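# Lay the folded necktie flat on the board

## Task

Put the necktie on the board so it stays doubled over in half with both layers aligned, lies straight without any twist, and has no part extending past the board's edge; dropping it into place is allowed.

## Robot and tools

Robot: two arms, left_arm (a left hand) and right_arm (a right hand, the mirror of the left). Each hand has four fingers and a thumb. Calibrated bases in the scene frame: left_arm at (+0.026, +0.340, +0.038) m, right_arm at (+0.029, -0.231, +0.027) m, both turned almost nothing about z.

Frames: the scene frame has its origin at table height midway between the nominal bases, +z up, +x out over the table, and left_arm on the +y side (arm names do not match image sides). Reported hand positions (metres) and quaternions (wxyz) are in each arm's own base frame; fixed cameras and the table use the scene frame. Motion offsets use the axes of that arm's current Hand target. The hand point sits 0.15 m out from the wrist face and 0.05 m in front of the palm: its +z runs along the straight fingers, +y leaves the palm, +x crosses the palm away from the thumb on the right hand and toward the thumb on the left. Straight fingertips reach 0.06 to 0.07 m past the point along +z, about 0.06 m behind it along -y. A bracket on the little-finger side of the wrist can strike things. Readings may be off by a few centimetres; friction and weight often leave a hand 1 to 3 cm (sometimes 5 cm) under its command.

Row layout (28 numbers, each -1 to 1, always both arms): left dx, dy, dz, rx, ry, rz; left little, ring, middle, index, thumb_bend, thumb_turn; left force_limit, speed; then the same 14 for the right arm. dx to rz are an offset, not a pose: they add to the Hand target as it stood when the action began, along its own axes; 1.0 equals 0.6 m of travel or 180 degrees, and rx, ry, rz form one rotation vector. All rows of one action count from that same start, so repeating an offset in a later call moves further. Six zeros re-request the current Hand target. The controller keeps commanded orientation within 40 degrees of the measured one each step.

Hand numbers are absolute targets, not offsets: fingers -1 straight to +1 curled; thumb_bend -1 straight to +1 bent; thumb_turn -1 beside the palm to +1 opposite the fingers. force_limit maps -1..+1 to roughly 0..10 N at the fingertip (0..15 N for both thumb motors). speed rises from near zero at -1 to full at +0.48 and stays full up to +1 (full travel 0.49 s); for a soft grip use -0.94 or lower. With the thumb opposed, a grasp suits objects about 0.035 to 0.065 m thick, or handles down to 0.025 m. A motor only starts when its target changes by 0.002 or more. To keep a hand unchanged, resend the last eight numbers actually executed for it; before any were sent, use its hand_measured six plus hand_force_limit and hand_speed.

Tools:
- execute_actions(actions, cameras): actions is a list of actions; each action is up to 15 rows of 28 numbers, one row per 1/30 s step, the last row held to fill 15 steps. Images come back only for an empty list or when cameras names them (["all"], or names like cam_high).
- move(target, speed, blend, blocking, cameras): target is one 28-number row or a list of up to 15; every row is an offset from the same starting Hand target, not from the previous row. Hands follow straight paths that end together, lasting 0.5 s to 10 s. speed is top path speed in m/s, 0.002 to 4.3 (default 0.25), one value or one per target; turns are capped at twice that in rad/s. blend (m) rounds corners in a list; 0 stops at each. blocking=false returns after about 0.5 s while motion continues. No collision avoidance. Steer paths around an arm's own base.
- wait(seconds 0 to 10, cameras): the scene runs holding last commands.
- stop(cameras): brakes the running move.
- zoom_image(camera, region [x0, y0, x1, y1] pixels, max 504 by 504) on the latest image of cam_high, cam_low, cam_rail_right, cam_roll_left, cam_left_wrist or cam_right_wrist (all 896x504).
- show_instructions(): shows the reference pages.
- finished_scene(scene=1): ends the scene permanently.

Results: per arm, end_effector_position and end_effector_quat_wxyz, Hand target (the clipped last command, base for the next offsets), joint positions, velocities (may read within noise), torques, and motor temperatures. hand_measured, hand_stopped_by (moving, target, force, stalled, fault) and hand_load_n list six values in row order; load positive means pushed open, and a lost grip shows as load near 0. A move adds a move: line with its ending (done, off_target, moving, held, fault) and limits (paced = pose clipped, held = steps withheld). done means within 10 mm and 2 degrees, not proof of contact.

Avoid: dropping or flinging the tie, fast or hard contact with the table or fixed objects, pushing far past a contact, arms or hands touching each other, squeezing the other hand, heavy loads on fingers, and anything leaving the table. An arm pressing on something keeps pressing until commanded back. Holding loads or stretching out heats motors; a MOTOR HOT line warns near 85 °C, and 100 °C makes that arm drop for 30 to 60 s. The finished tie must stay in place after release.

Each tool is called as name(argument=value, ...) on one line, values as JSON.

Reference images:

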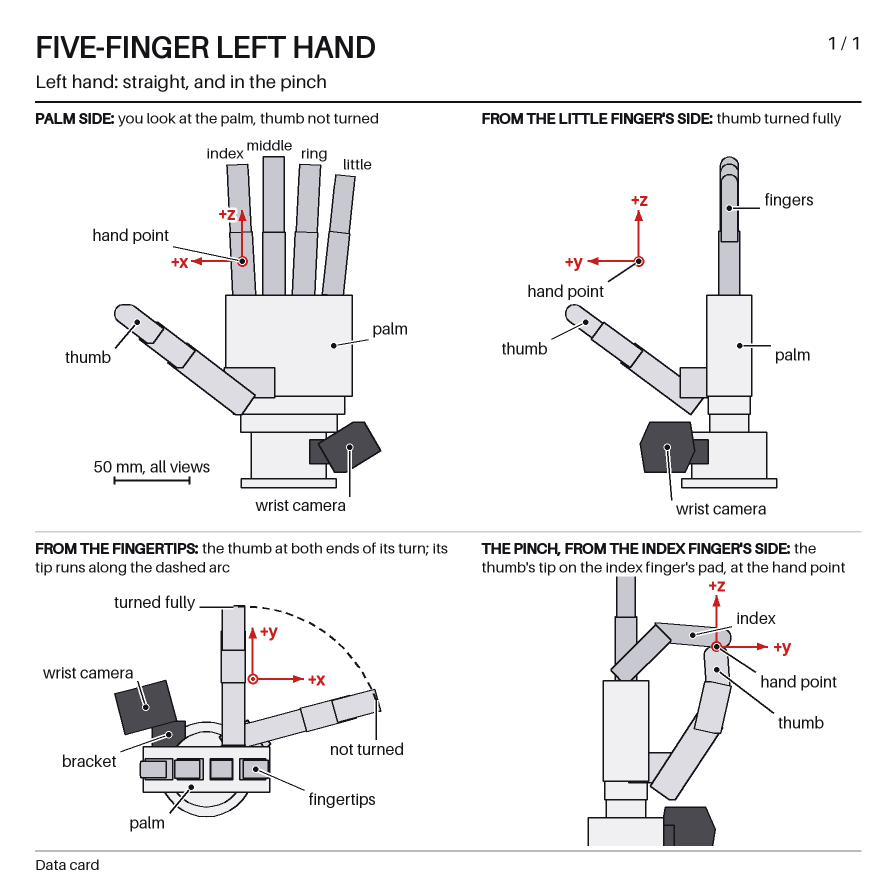

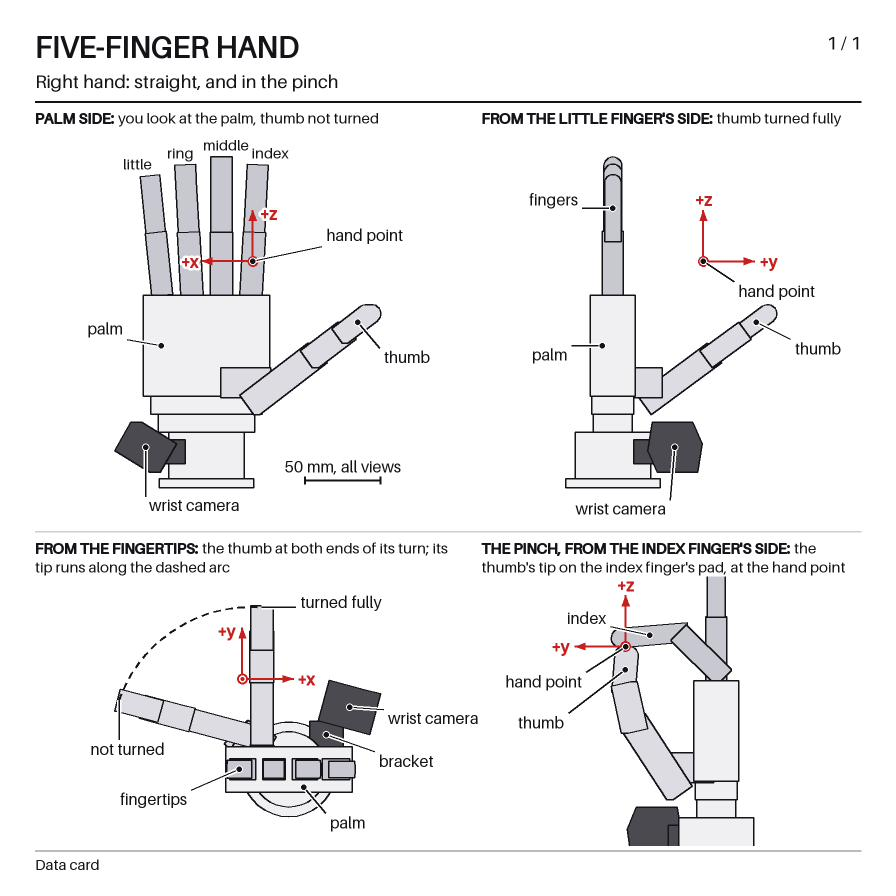

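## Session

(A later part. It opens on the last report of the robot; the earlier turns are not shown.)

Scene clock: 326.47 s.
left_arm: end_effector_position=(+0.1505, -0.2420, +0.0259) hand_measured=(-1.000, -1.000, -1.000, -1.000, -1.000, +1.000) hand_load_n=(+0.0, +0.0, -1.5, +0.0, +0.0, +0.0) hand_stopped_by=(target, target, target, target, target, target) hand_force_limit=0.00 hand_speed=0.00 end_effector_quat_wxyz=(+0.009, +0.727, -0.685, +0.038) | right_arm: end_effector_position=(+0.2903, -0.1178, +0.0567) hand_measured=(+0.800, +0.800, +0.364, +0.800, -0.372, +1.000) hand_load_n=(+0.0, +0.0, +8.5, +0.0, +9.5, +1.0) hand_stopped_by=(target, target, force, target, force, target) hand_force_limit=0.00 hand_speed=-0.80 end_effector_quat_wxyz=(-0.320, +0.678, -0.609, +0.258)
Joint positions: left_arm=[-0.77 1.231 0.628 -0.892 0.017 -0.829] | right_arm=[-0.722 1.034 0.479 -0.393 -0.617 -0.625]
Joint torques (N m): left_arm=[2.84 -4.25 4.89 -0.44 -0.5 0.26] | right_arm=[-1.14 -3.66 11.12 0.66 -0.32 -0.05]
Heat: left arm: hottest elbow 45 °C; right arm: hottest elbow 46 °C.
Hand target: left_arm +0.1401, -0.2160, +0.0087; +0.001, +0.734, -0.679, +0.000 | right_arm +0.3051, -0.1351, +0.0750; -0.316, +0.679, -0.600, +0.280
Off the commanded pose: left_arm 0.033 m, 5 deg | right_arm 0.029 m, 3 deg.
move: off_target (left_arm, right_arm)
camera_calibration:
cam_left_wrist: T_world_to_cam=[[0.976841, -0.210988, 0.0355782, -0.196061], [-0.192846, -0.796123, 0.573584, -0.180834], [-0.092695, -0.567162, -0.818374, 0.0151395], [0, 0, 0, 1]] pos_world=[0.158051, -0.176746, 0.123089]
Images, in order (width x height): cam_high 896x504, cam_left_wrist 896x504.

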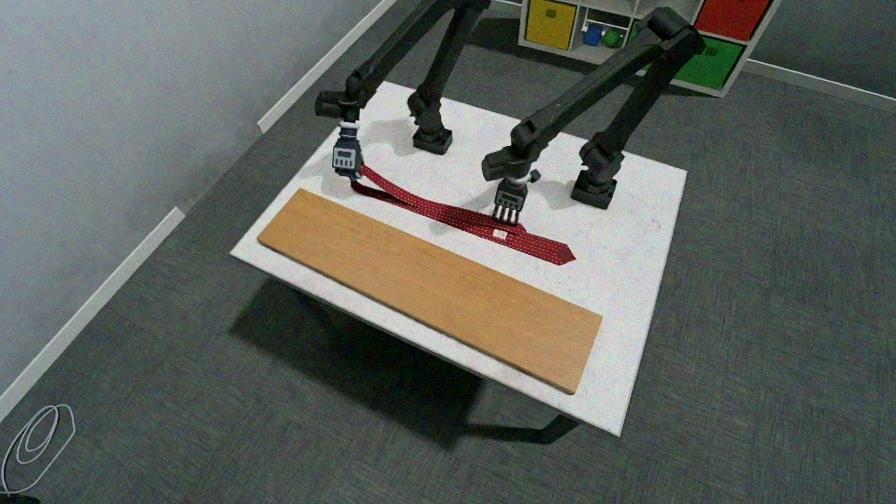

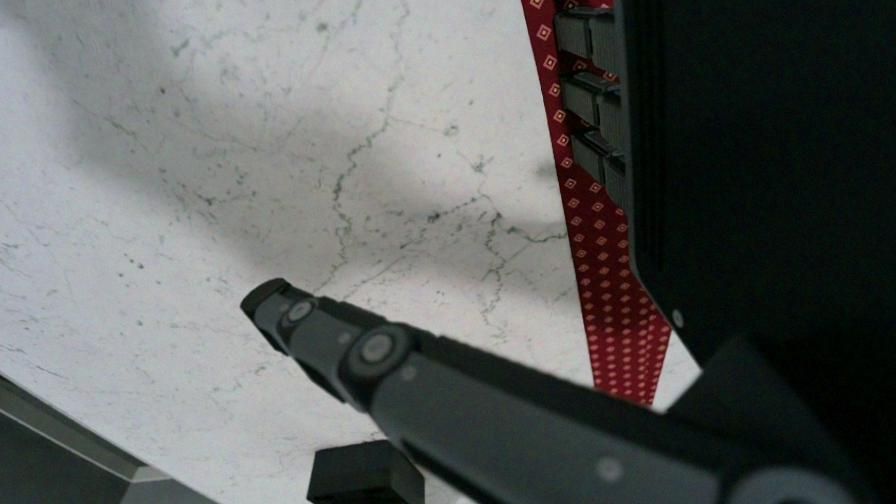

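move(target=[[-0.085,0.01,0.003,0,0,0,-1,-1,-1,-1,-1,1,0,0,0,0,0,0,0,0,0.8,0.8,0.8,0.8,0.0,1,0,-0.8]], speed=[0.06], cameras=["cam_left_wrist","cam_high"])

zoom_image(camera="cam_high", region=[320, 140, 640, 310])

Scene clock: 338.50 s.
left_arm: end_effector_position=(+0.1483, -0.1925, +0.0250) hand_measured=(-1.000, -1.000, -1.000, -1.000, -1.000, +1.000) hand_load_n=(+0.0, +0.0, +0.0, +0.0, +0.0, +0.0) hand_stopped_by=(target, target, target, target, target, target) hand_force_limit=0.00 hand_speed=0.00 end_effector_quat_wxyz=(+0.005, +0.727, -0.685, +0.045) | right_arm: end_effector_position=(+0.2903, -0.1178, +0.0567) hand_measured=(+0.800, +0.800, +0.364, +0.800, -0.372, +1.000) hand_load_n=(+0.5, +0.0, +8.5, +0.0, +9.5, +0.5) hand_stopped_by=(target, target, force, target, force, target) hand_force_limit=0.00 hand_speed=-0.80 end_effector_quat_wxyz=(-0.320, +0.678, -0.609, +0.258)
Joint positions: left_arm=[-0.637 1.112 0.54 -0.909 0.02 -0.698] | right_arm=[-0.722 1.034 0.479 -0.393 -0.617 -0.625]
Joint torques (N m): left_arm=[2.78 -2.67 4.67 -0.77 -0.59 0.25] | right_arm=[-0.32 -4.07 10.95 1.37 -0.37 -0.04]
Heat: left arm: hottest elbow 43 °C; right arm: hottest elbow 46 °C.
Hand target: left_arm +0.1304, -0.1656, +0.0070; +0.001, +0.734, -0.679, +0.000 | right_arm +0.3051, -0.1351, +0.0750; -0.316, +0.679, -0.600, +0.280
Off the commanded pose: left_arm 0.037 m, 5 deg | right_arm 0.029 m, 3 deg.
move: off_target (left_arm, right_arm)
camera_calibration:
cam_left_wrist: T_world_to_cam=[[0.976445, -0.209077, 0.0533184, -0.183409], [-0.20136, -0.794191, 0.573336, -0.139709], [-0.0775263, -0.570567, -0.817583, 0.0393709], [0, 0, 0, 1]] pos_world=[0.154009, -0.126839, 0.122068]
Images, in order (width x height): cam_high 896x504, cam_left_wrist 896x504.

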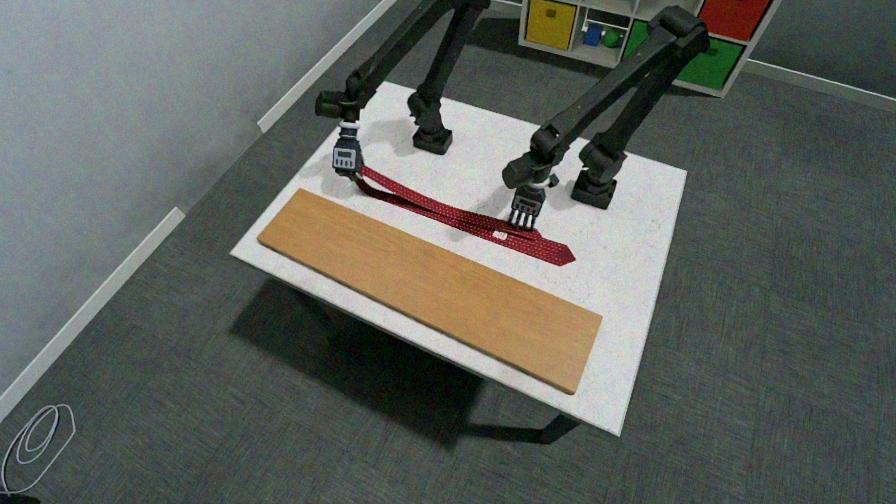

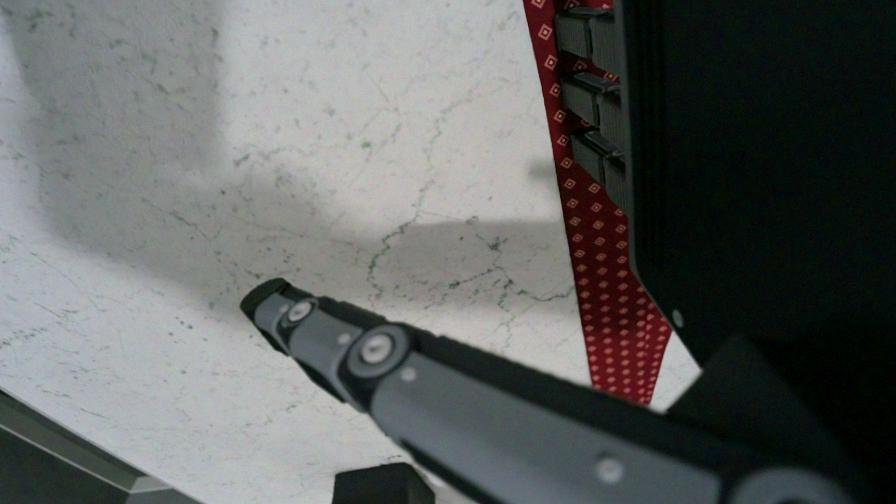

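Scaled by 1.575 from the camera's 896x504 image, which has a finer 1280x720 frame.

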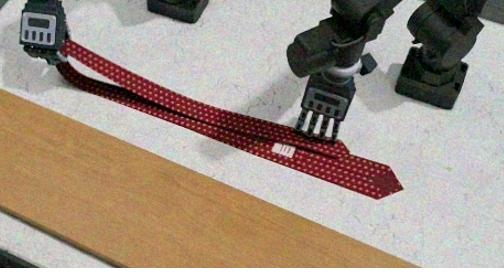

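move(target=[[-0.075,0.008,0.003,0,0,0,-1,-1,-1,-1,-1,1,0,0,0,0,0,0,0,0,0.8,0.8,0.8,0.8,0.0,1,0,-0.8]], speed=[0.06], cameras=["cam_left_wrist","cam_high"])

zoom_image(camera="cam_high", region=[320, 140, 640, 310])

Scene clock: 340.53 s.
left_arm: end_effector_position=(+0.1452, -0.1475, +0.0242) hand_measured=(-1.000, -1.000, -1.000, -1.000, -1.000, +1.000) hand_load_n=(+0.0, +0.0, +0.5, +0.0, +0.0, +0.0) hand_stopped_by=(target, target, target, target, target, target) hand_force_limit=0.00 hand_speed=0.00 end_effector_quat_wxyz=(+0.001, +0.726, -0.686, +0.050) | right_arm: end_effector_position=(+0.2903, -0.1178, +0.0567) hand_measured=(+0.800, +0.800, +0.364, +0.800, -0.372, +1.000) hand_load_n=(+0.0, +0.0, +8.5, +1.0, +9.5, +0.5) hand_stopped_by=(target, target, force, target, force, target) hand_force_limit=0.00 hand_speed=-0.80 end_effector_quat_wxyz=(-0.320, +0.678, -0.609, +0.258)
Joint positions: left_arm=[-0.481 1.012 0.477 -0.94 0.029 -0.54] | right_arm=[-0.722 1.034 0.479 -0.393 -0.617 -0.625]
Joint torques (N m): left_arm=[2.84 -1.44 4.52 -0.88 -0.93 0.25] | right_arm=[-1.2 -3.84 11.25 1.07 -0.32 -0.12]
Heat: left arm: hottest elbow 42 °C; right arm: hottest elbow 46 °C.
Hand target: left_arm +0.1221, -0.1211, +0.0050; +0.001, +0.734, -0.679, +0.000 | right_arm +0.3051, -0.1351, +0.0750; -0.316, +0.679, -0.600, +0.280
Off the commanded pose: left_arm 0.040 m, 6 deg | right_arm 0.029 m, 3 deg.
move: off_target (left_arm, right_arm)
camera_calibration:
cam_left_wrist: T_world_to_cam=[[0.975329, -0.211014, 0.0648505, -0.171393], [-0.209636, -0.793288, 0.571618, -0.102709], [-0.0691743, -0.571111, -0.817953, 0.0628767], [0, 0, 0, 1]] pos_world=[0.149983, -0.0817343, 0.121255]
Images, in order (width x height): cam_high 896x504, cam_left_wrist 896x504.

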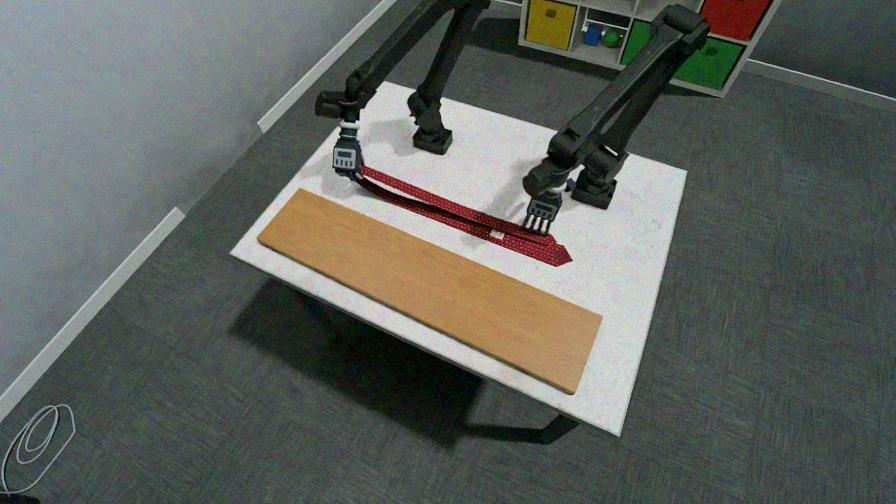

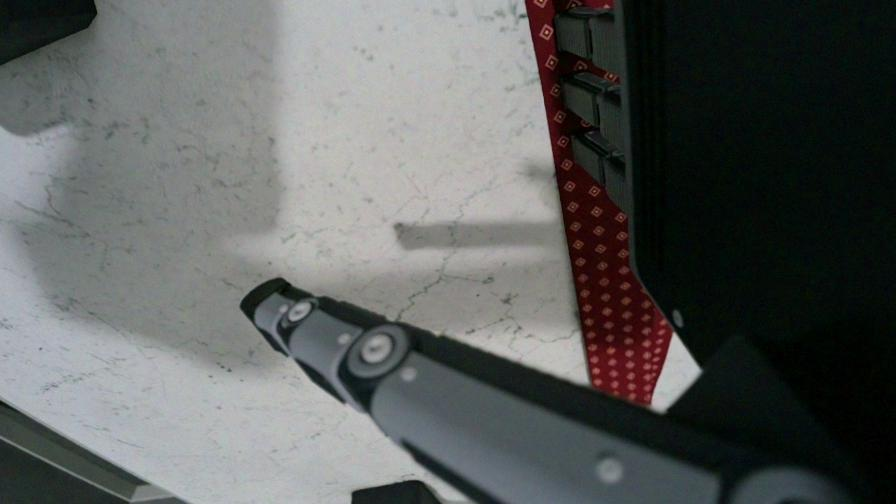

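Scaled by 1.575 from the camera's 896x504 image, which has a finer 1280x720 frame.

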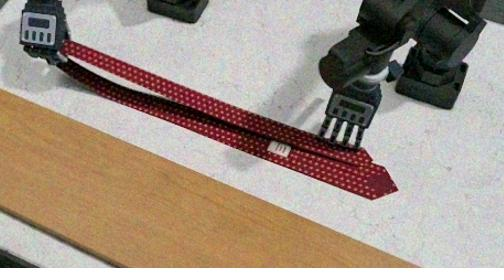

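move(target=[[-0.045,-0.004,0.003,0,0,0,-1,-1,-1,-1,-1,1,0,0,0,0,0,0,0,0,0.8,0.8,0.8,0.8,0.0,1,0,-0.8]], speed=[0.06], cameras=["cam_left_wrist","cam_high","cam_rail_right","cam_low"])

zoom_image(camera="cam_high", region=[320, 140, 640, 310])

zoom_image(camera="cam_rail_right", region=[240, 300, 520, 504])

Scene clock: 342.73 s.
left_arm: end_effector_position=(+0.1471, -0.1189, +0.0231) hand_measured=(-1.000, -1.000, -1.000, -1.000, -1.000, +1.000) hand_load_n=(+0.0, +0.0, +0.0, +0.0, +0.0, +0.0) hand_stopped_by=(target, target, target, target, target, target) hand_force_limit=0.00 hand_speed=0.00 end_effector_quat_wxyz=(-0.001, +0.725, -0.687, +0.050) | right_arm: end_effector_position=(+0.2903, -0.1177, +0.0566) hand_measured=(+0.800, +0.800, +0.364, +0.800, -0.372, +1.000) hand_load_n=(+0.0, +0.0, +8.5, +0.5, +9.5, +1.0) hand_stopped_by=(target, target, force, target, force, target) hand_force_limit=0.00 hand_speed=-0.80 end_effector_quat_wxyz=(-0.320, +0.678, -0.610, +0.258)
Joint positions: left_arm=[-0.356 0.977 0.455 -0.956 0.038 -0.412] | right_arm=[-0.722 1.034 0.479 -0.393 -0.617 -0.625]
Joint torques (N m): left_arm=[3.08 -0.91 4.45 -0.66 -1.26 0.26] | right_arm=[-0.97 -3.84 11.38 0.9 -0.28 -0.13]
Heat: left arm: hottest elbow 42 °C; right arm: hottest elbow 46 °C.
Hand target: left_arm +0.1223, -0.0940, +0.0032; +0.001, +0.734, -0.679, +0.000 | right_arm +0.3051, -0.1351, +0.0749; -0.316, +0.679, -0.600, +0.280
Off the commanded pose: left_arm 0.040 m, 6 deg | right_arm 0.029 m, 3 deg.
move: off_target (left_arm, right_arm)
camera_calibration:
cam_left_wrist: T_world_to_cam=[[0.974452, -0.214337, 0.0671113, -0.167423], [-0.213832, -0.793955, 0.569132, -0.078411], [-0.0687023, -0.568942, -0.819503, 0.0785731], [0, 0, 0, 1]] pos_world=[0.151777, -0.0534363, 0.120253]
Images, in order (width x height): cam_high 896x504, cam_low 896x504, cam_rail_right 896x504, cam_left_wrist 896x504.

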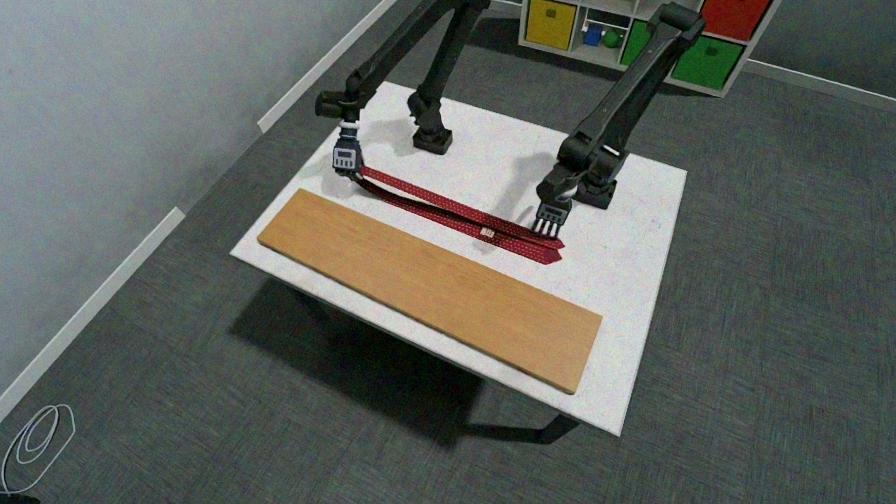

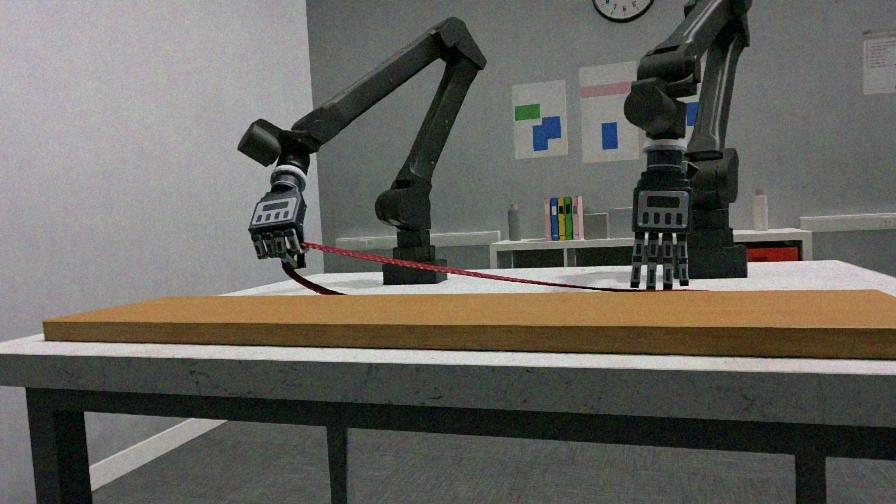

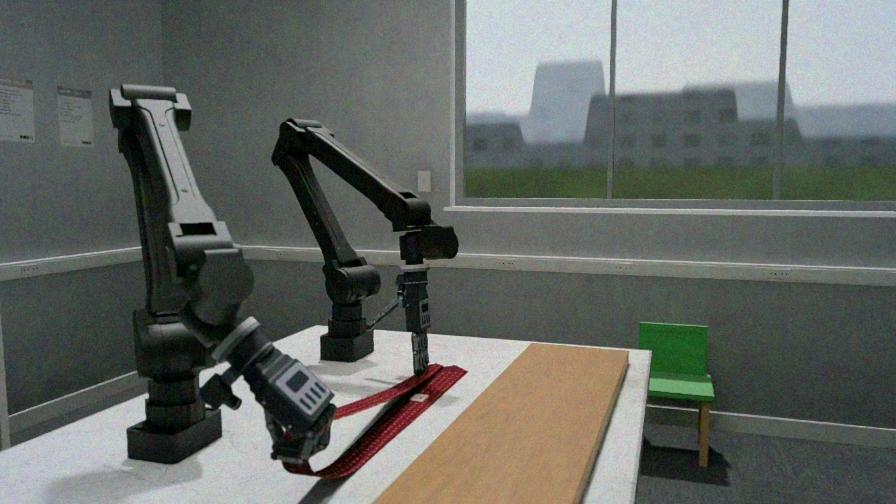

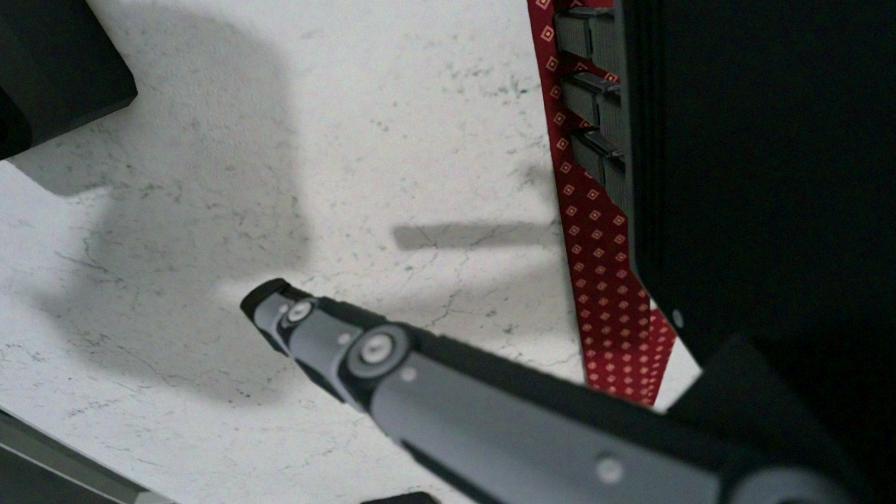

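Scaled by 1.575 from the camera's 896x504 image, which has a finer 1280x720 frame.

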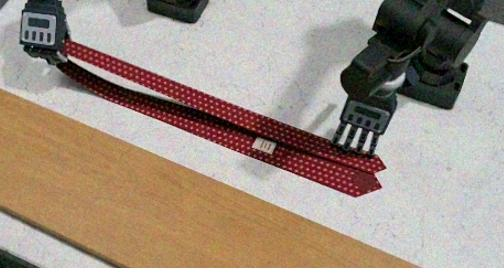

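Scaled by 1.800 from the camera's 896x504 image, which has a finer 1280x720 frame.

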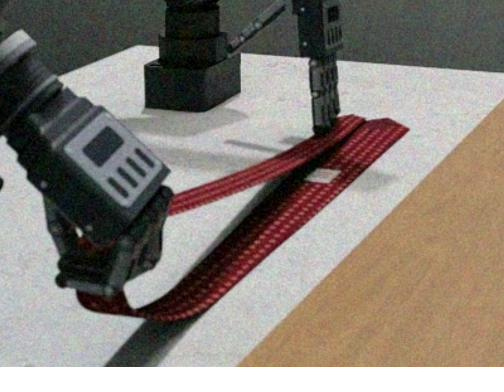

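move(target=[[0.03,0,-0.03,0,0,0,-1,-1,-1,-1,-1,1,0,0,0,0,0,0,0,0,0.8,0.8,0.8,0.8,0.0,1,0,-0.8],[0.03,0,-0.2,0,0,0,-1,-1,-1,-1,-1,1,0,0,0,0,0,0,0,0,0.8,0.8,0.8,0.8,0.0,1,0,-0.8],[-0.4785,-0.1676,-0.411,0,0,0,-1,-1,-1,-1,-1,1,0,0,0,0,0,0,0,0,0.8,0.8,0.8,0.8,0.0,1,0,-0.8]], speed=[0.05,0.15,0.3], cameras=["cam_right_wrist","cam_high","cam_rail_right","cam_low"])

zoom_image(camera="cam_high", region=[320, 140, 640, 310])

zoom_image(camera="cam_rail_right", region=[240, 300, 520, 504])

Scene clock: 357.03 s.
left_arm: end_effector_position=(+0.1942, +0.1890, +0.2398) hand_measured=(-1.000, -1.000, -1.000, -1.000, -1.000, +1.000) hand_load_n=(+0.0, +0.0, +0.0, +0.0, +0.0, +0.0) hand_stopped_by=(target, target, target, target, target, target) hand_force_limit=0.00 hand_speed=0.00 end_effector_quat_wxyz=(+0.008, +0.732, -0.681, -0.002) | right_arm: end_effector_position=(+0.2903, -0.1177, +0.0566) hand_measured=(+0.800, +0.800, +0.364, +0.800, -0.372, +1.000) hand_load_n=(+0.0, +0.0, +8.5, +0.0, +9.5, +1.0) hand_stopped_by=(target, target, force, target, force, target) hand_force_limit=0.00 hand_speed=-0.80 end_effector_quat_wxyz=(-0.320, +0.678, -0.610, +0.258)
Joint positions: left_arm=[0.726 1.231 1.222 -1.579 -0.003 0.654] | right_arm=[-0.722 1.034 0.479 -0.393 -0.617 -0.625]
Joint torques (N m): left_arm=[1.9 -5.3 12.42 -0.02 0.13 0.25] | right_arm=[-0.91 -4.19 11.15 0.9 -0.29 0]
Heat: left arm: hottest elbow 42 °C; right arm: hottest elbow 46 °C.
Hand target: left_arm +0.2006, +0.2003, +0.2492; +0.001, +0.734, -0.679, +0.000 | right_arm +0.3051, -0.1351, +0.0749; -0.316, +0.679, -0.600, +0.280
Off the commanded pose: left_arm 0.016 m, 1 deg | right_arm 0.029 m, 3 deg.
move: off_target (left_arm, right_arm)
camera_calibration:
cam_right_wrist: T_world_to_cam=[[-0.600941, -0.343231, -0.721846, 0.172666], [-0.653985, 0.730362, 0.197166, 0.261005], [0.459536, 0.590562, -0.663373, 0.0868967], [0, 0, 0, 1]] pos_world=[0.234524, -0.182682, 0.130822]
Images, in order (width x height): cam_high 896x504, cam_low 896x504, cam_rail_right 896x504, cam_right_wrist 896x504.

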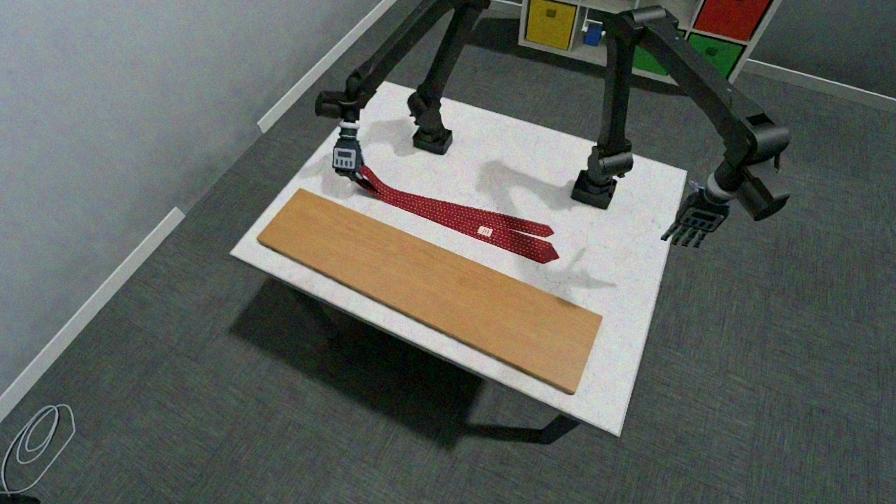

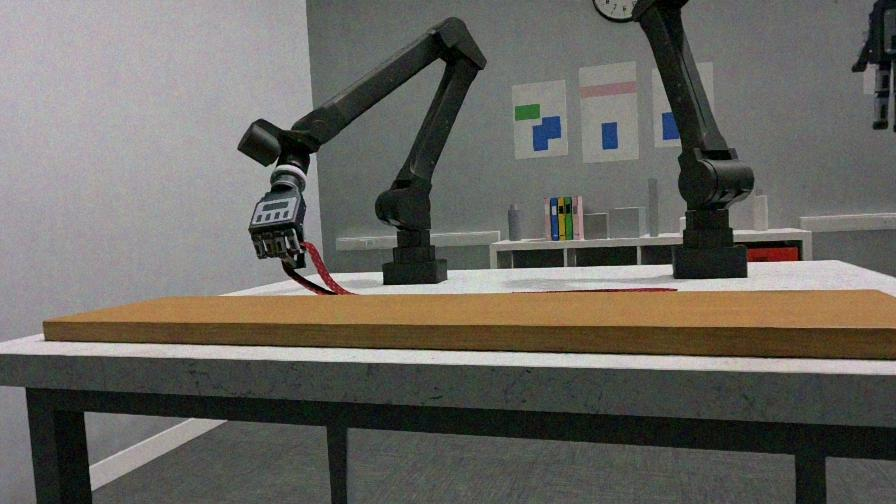

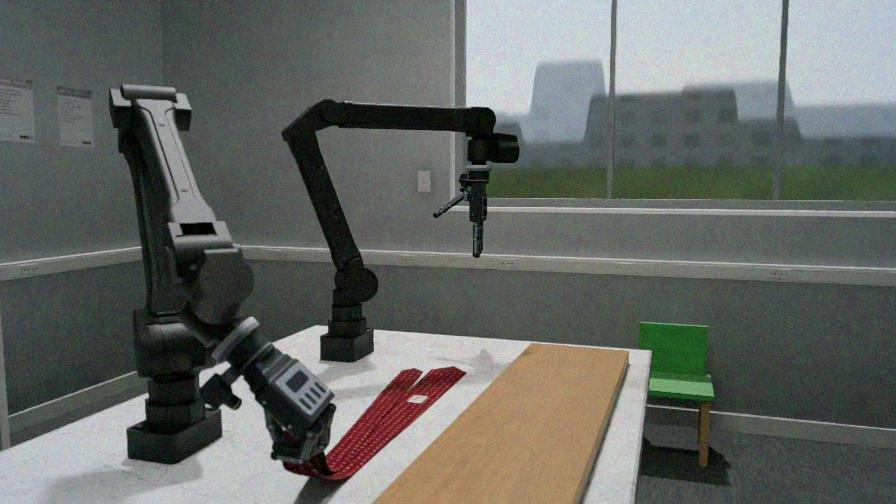

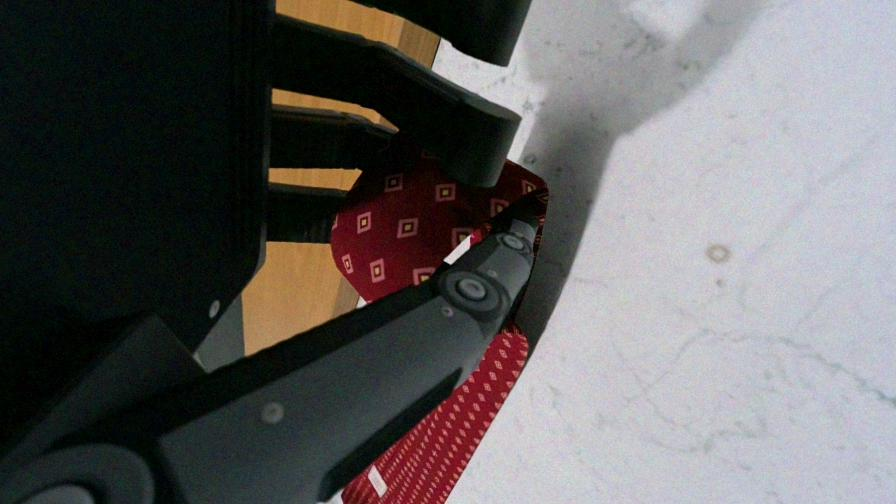

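Scaled by 1.575 from the camera's 896x504 image, which has a finer 1280x720 frame.

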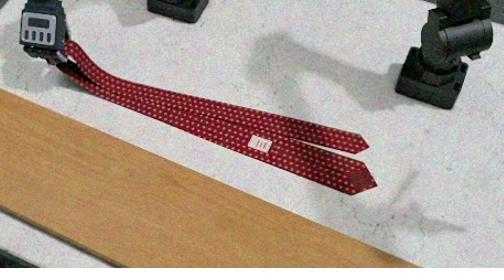

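Scaled by 1.800 from the camera's 896x504 image, which has a finer 1280x720 frame.

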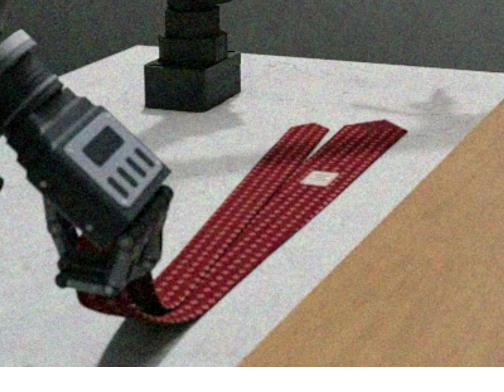

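move(target=[[0,0,0,0,0,0,-1,-1,-1,-1,-1,1,0,0,-0.0565,-0.2969,-0.229,0,0,0,0.8,0.8,0.8,0.8,0.0,1,0,-0.8],[0,0,0,0,0,0,-1,-1,-1,-1,-1,1,0,0,-0.27,-0.58,-0.29,0.055,0.012,0.0045,0.8,0.8,0.8,0.8,0.0,1,0,-0.8]], speed=[0.12,0.15], blend=[0.04,0], cameras=["cam_right_wrist","cam_high","cam_rail_right","cam_low"])

Scene clock: 363.97 s.
left_arm: end_effector_position=(+0.1942, +0.1891, +0.2398) hand_measured=(-1.000, -1.000, -1.000, -1.000, -1.000, +1.000) hand_load_n=(+0.0, +0.0, +0.0, +0.0, +0.0, +0.0) hand_stopped_by=(target, target, target, target, target, target) hand_force_limit=0.00 hand_speed=0.00 end_effector_quat_wxyz=(+0.008, +0.732, -0.681, -0.002) | right_arm: end_effector_position=(+0.3702, +0.0340, +0.4212) hand_measured=(+0.800, +0.800, +0.364, +0.800, -0.372, +1.000) hand_load_n=(+0.0, +0.0, +8.5, +0.0, +9.5, +0.5) hand_stopped_by=(target, target, force, target, force, target) hand_force_limit=0.00 hand_speed=-0.80 end_effector_quat_wxyz=(-0.346, +0.650, -0.593, +0.325)
Joint positions: left_arm=[0.726 1.231 1.222 -1.579 -0.003 0.654] | right_arm=[-0.023 0.879 1.294 -0.998 -0.084 -0.069]
Joint torques (N m): left_arm=[1.9 -5.25 12.44 -0.02 0.13 0.25] | right_arm=[1.49 -2.61 13.44 1.54 0.02 0.13]
Heat: left arm: hottest elbow 43 °C; right arm: hottest elbow 47 °C.
Hand target: left_arm +0.2006, +0.2003, +0.2492; +0.001, +0.734, -0.679, +0.000 | right_arm +0.3751, +0.0369, +0.4532; -0.364, +0.639, -0.585, +0.342
Off the commanded pose: left_arm 0.016 m, 1 deg | right_arm 0.032 m, 3 deg.
move: off_target (left_arm, right_arm)
camera_calibration:
cam_right_wrist: T_world_to_cam=[[-0.502459, -0.347787, -0.791567, 0.529144], [-0.643332, 0.762046, 0.0735473, 0.177523], [0.577632, 0.546195, -0.60664, 0.136367], [0, 0, 0, 1]] pos_world=[0.301309, -0.0257345, 0.488522]
Images, in order (width x height): cam_high 896x504, cam_low 896x504, cam_rail_right 896x504, cam_right_wrist 896x504.

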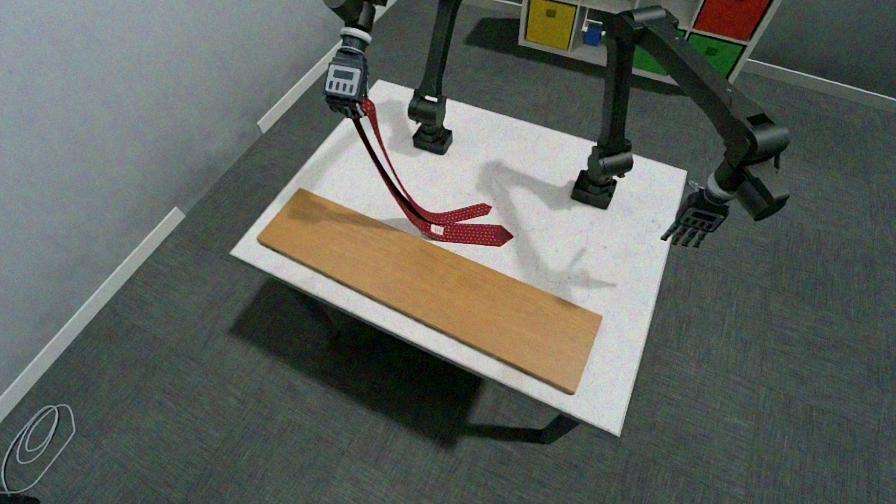

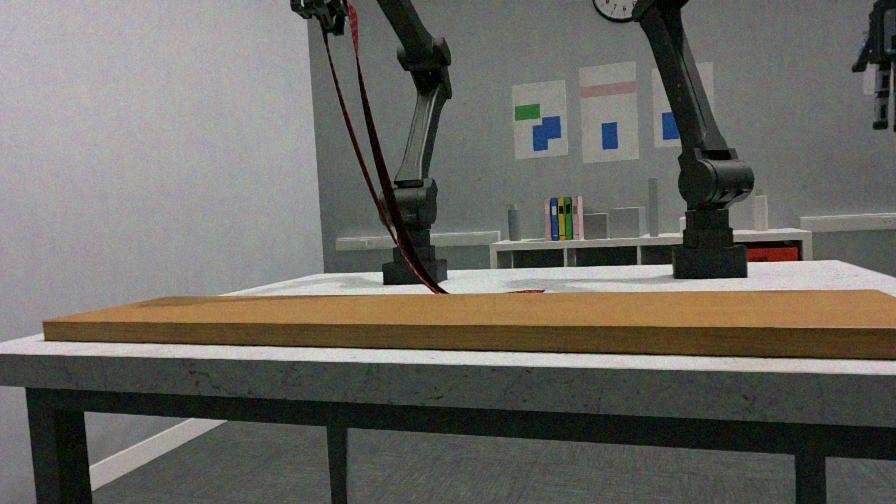

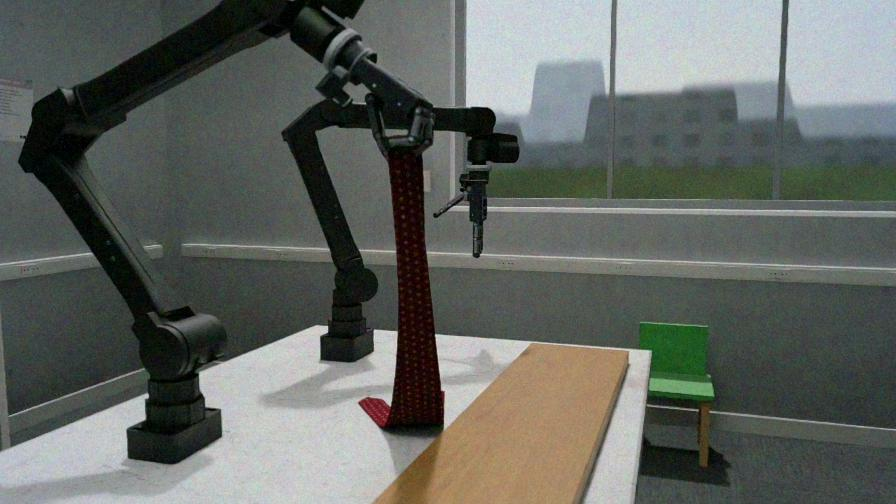

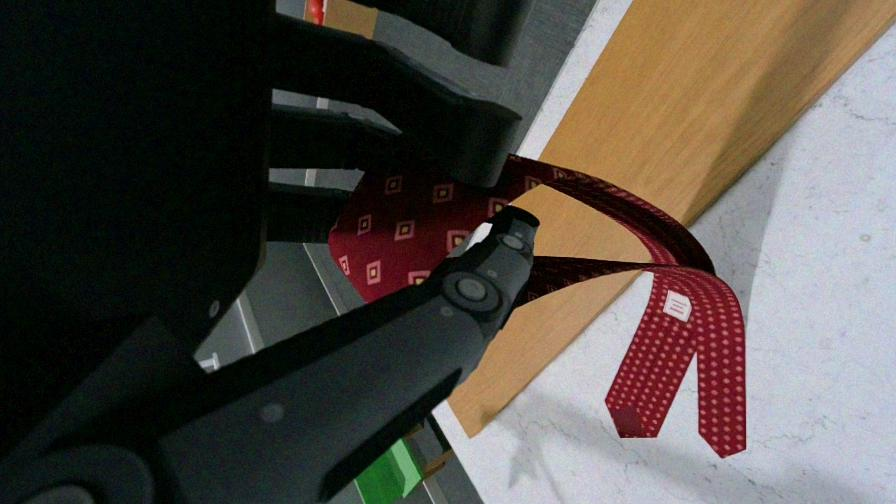

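move(target=[0,0,0,0,0,0,-1,-1,-1,-1,-1,1,0,0,-0.6787,-0.5907,-0.0163,0.2493,0.0356,0.0047,0.8,0.8,0.8,0.8,0.0,1,0,-0.8], speed=0.15, cameras=["cam_right_wrist","cam_high","cam_rail_right","cam_low"])

Scene clock: 371.87 s.
left_arm: end_effector_position=(+0.1942, +0.1891, +0.2398) hand_measured=(-1.000, -1.000, -1.000, -1.000, -1.000, +1.000) hand_load_n=(+0.0, +0.0, +0.0, -0.5, +0.0, +0.0) hand_stopped_by=(target, target, target, target, target, target) hand_force_limit=0.00 hand_speed=0.00 end_effector_quat_wxyz=(+0.008, +0.732, -0.681, -0.002) | right_arm: end_effector_position=(+0.5184, +0.4690, +0.7352) hand_measured=(+0.800, +0.800, +0.364, +0.800, -0.372, +1.000) hand_load_n=(+0.0, +0.0, +8.5, +0.0, +9.5, +1.0) hand_stopped_by=(target, target, force, target, force, target) hand_force_limit=0.00 hand_speed=-0.80 end_effector_quat_wxyz=(+0.539, -0.444, +0.431, -0.572)
Joint positions: left_arm=[0.726 1.231 1.222 -1.579 -0.003 0.654] | right_arm=[0.955 1.81 2.483 -0.271 0.931 -0.373]
Joint torques (N m): left_arm=[1.9 -5.3 12.42 -0.01 0.13 0.24] | right_arm=[0.67 -14.62 11.33 1.22 -0.19 -0.06]
Heat: left arm: hottest elbow 44 °C; right arm: hottest elbow 49 °C.
Hand target: left_arm +0.2006, +0.2003, +0.2492; +0.001, +0.734, -0.679, +0.000 | right_arm +0.5095, +0.4600, +0.7606; +0.551, -0.428, +0.434, -0.570
Off the commanded pose: left_arm 0.016 m, 1 deg | right_arm 0.028 m, 2 deg.
move: off_target (left_arm, right_arm)
camera_calibration:
cam_right_wrist: T_world_to_cam=[[0.208803, -0.339527, -0.917127, 0.723065], [-0.433627, 0.808428, -0.39801, 0.134572], [0.876566, 0.480797, 0.0215739, -0.58263], [0, 0, 0, 1]] pos_world=[0.41809, 0.416835, 0.729273]
Images, in order (width x height): cam_high 896x504, cam_low 896x504, cam_rail_right 896x504, cam_right_wrist 896x504.

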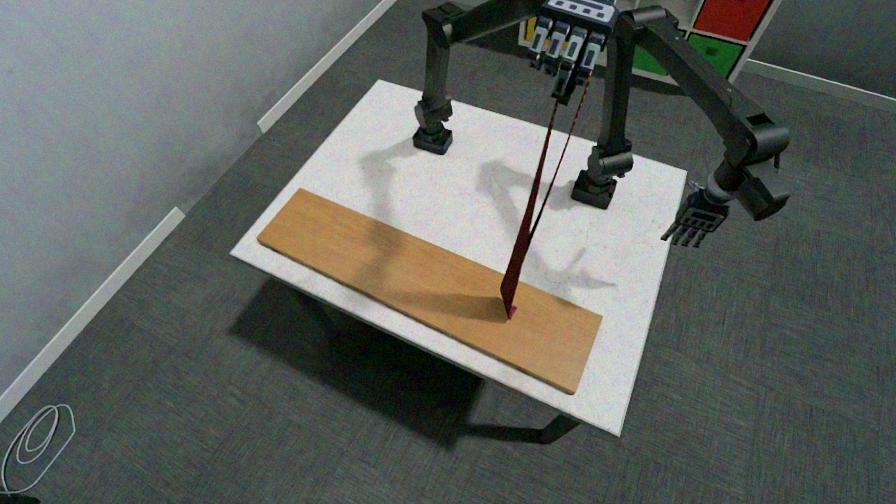

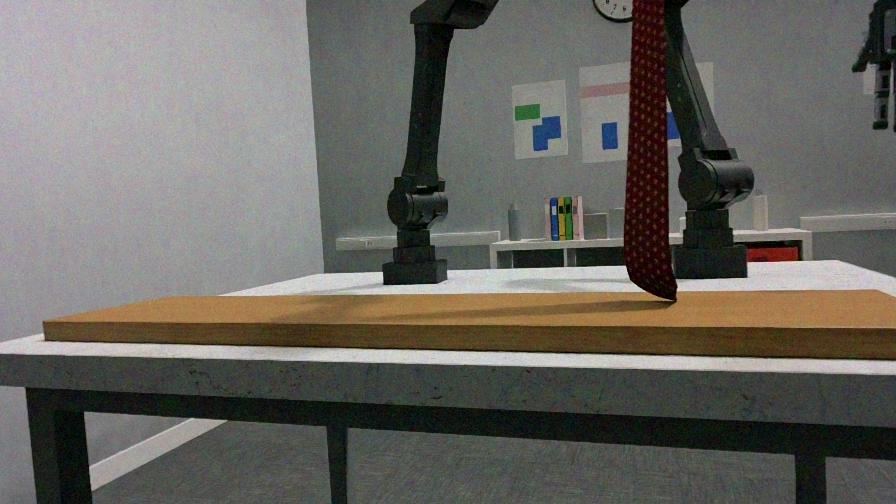

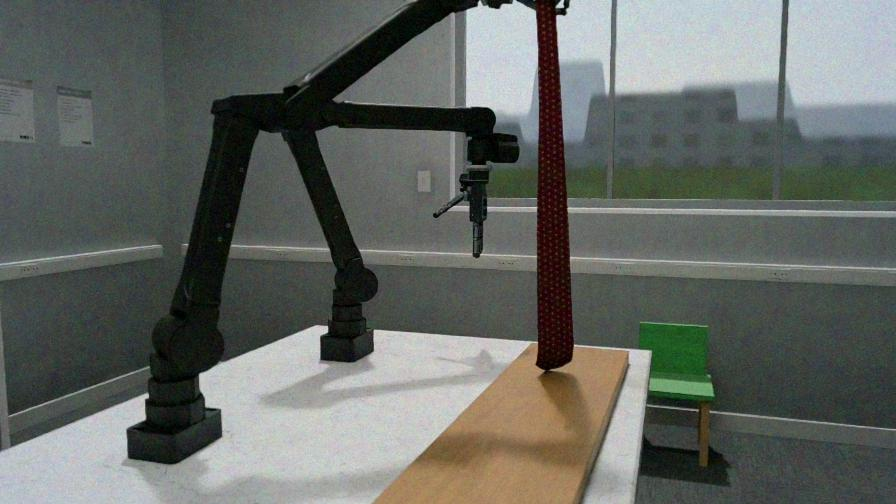

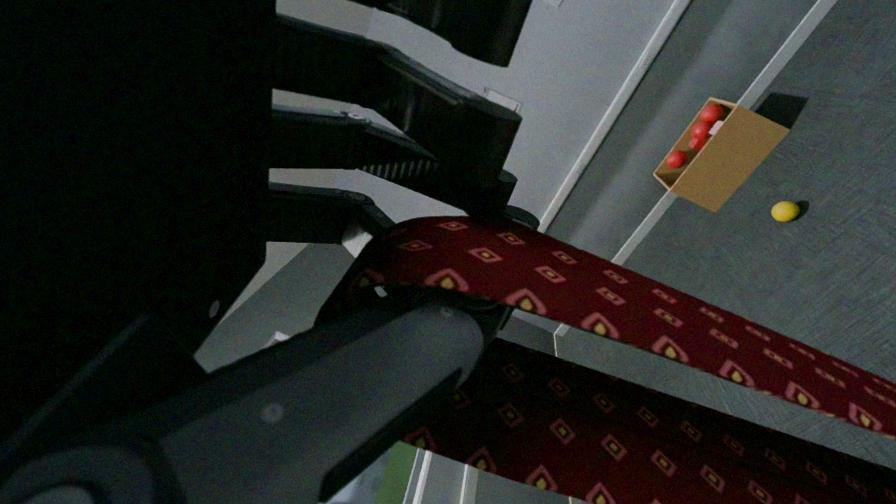

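zoom_image(camera="cam_low", region=[580, 180, 740, 320])

zoom_image(camera="cam_high", region=[470, 230, 610, 360])

zoom_image(camera="cam_rail_right", region=[490, 280, 630, 400])

Scaled by 3.150 from the camera's 896x504 image, which has a finer 1280x720 frame.

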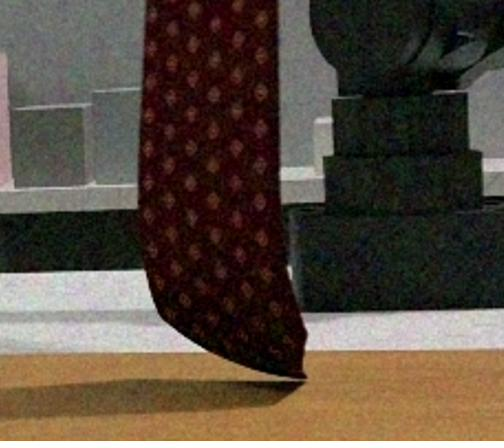

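Scaled by 3.600 from the camera's 896x504 image, which has a finer 1280x720 frame.

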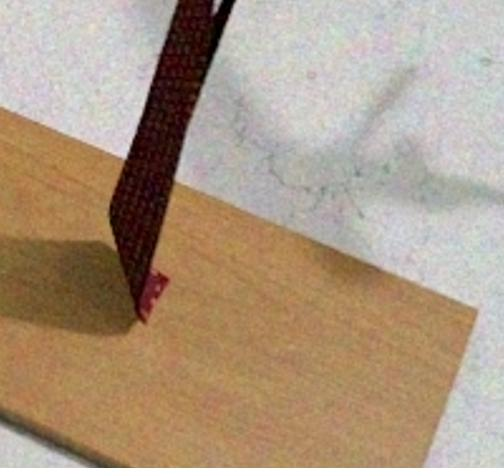

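Scaled by 3.600 from the camera's 896x504 image, which has a finer 1280x720 frame.

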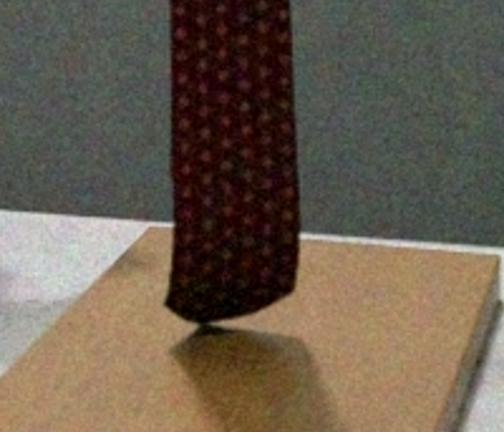

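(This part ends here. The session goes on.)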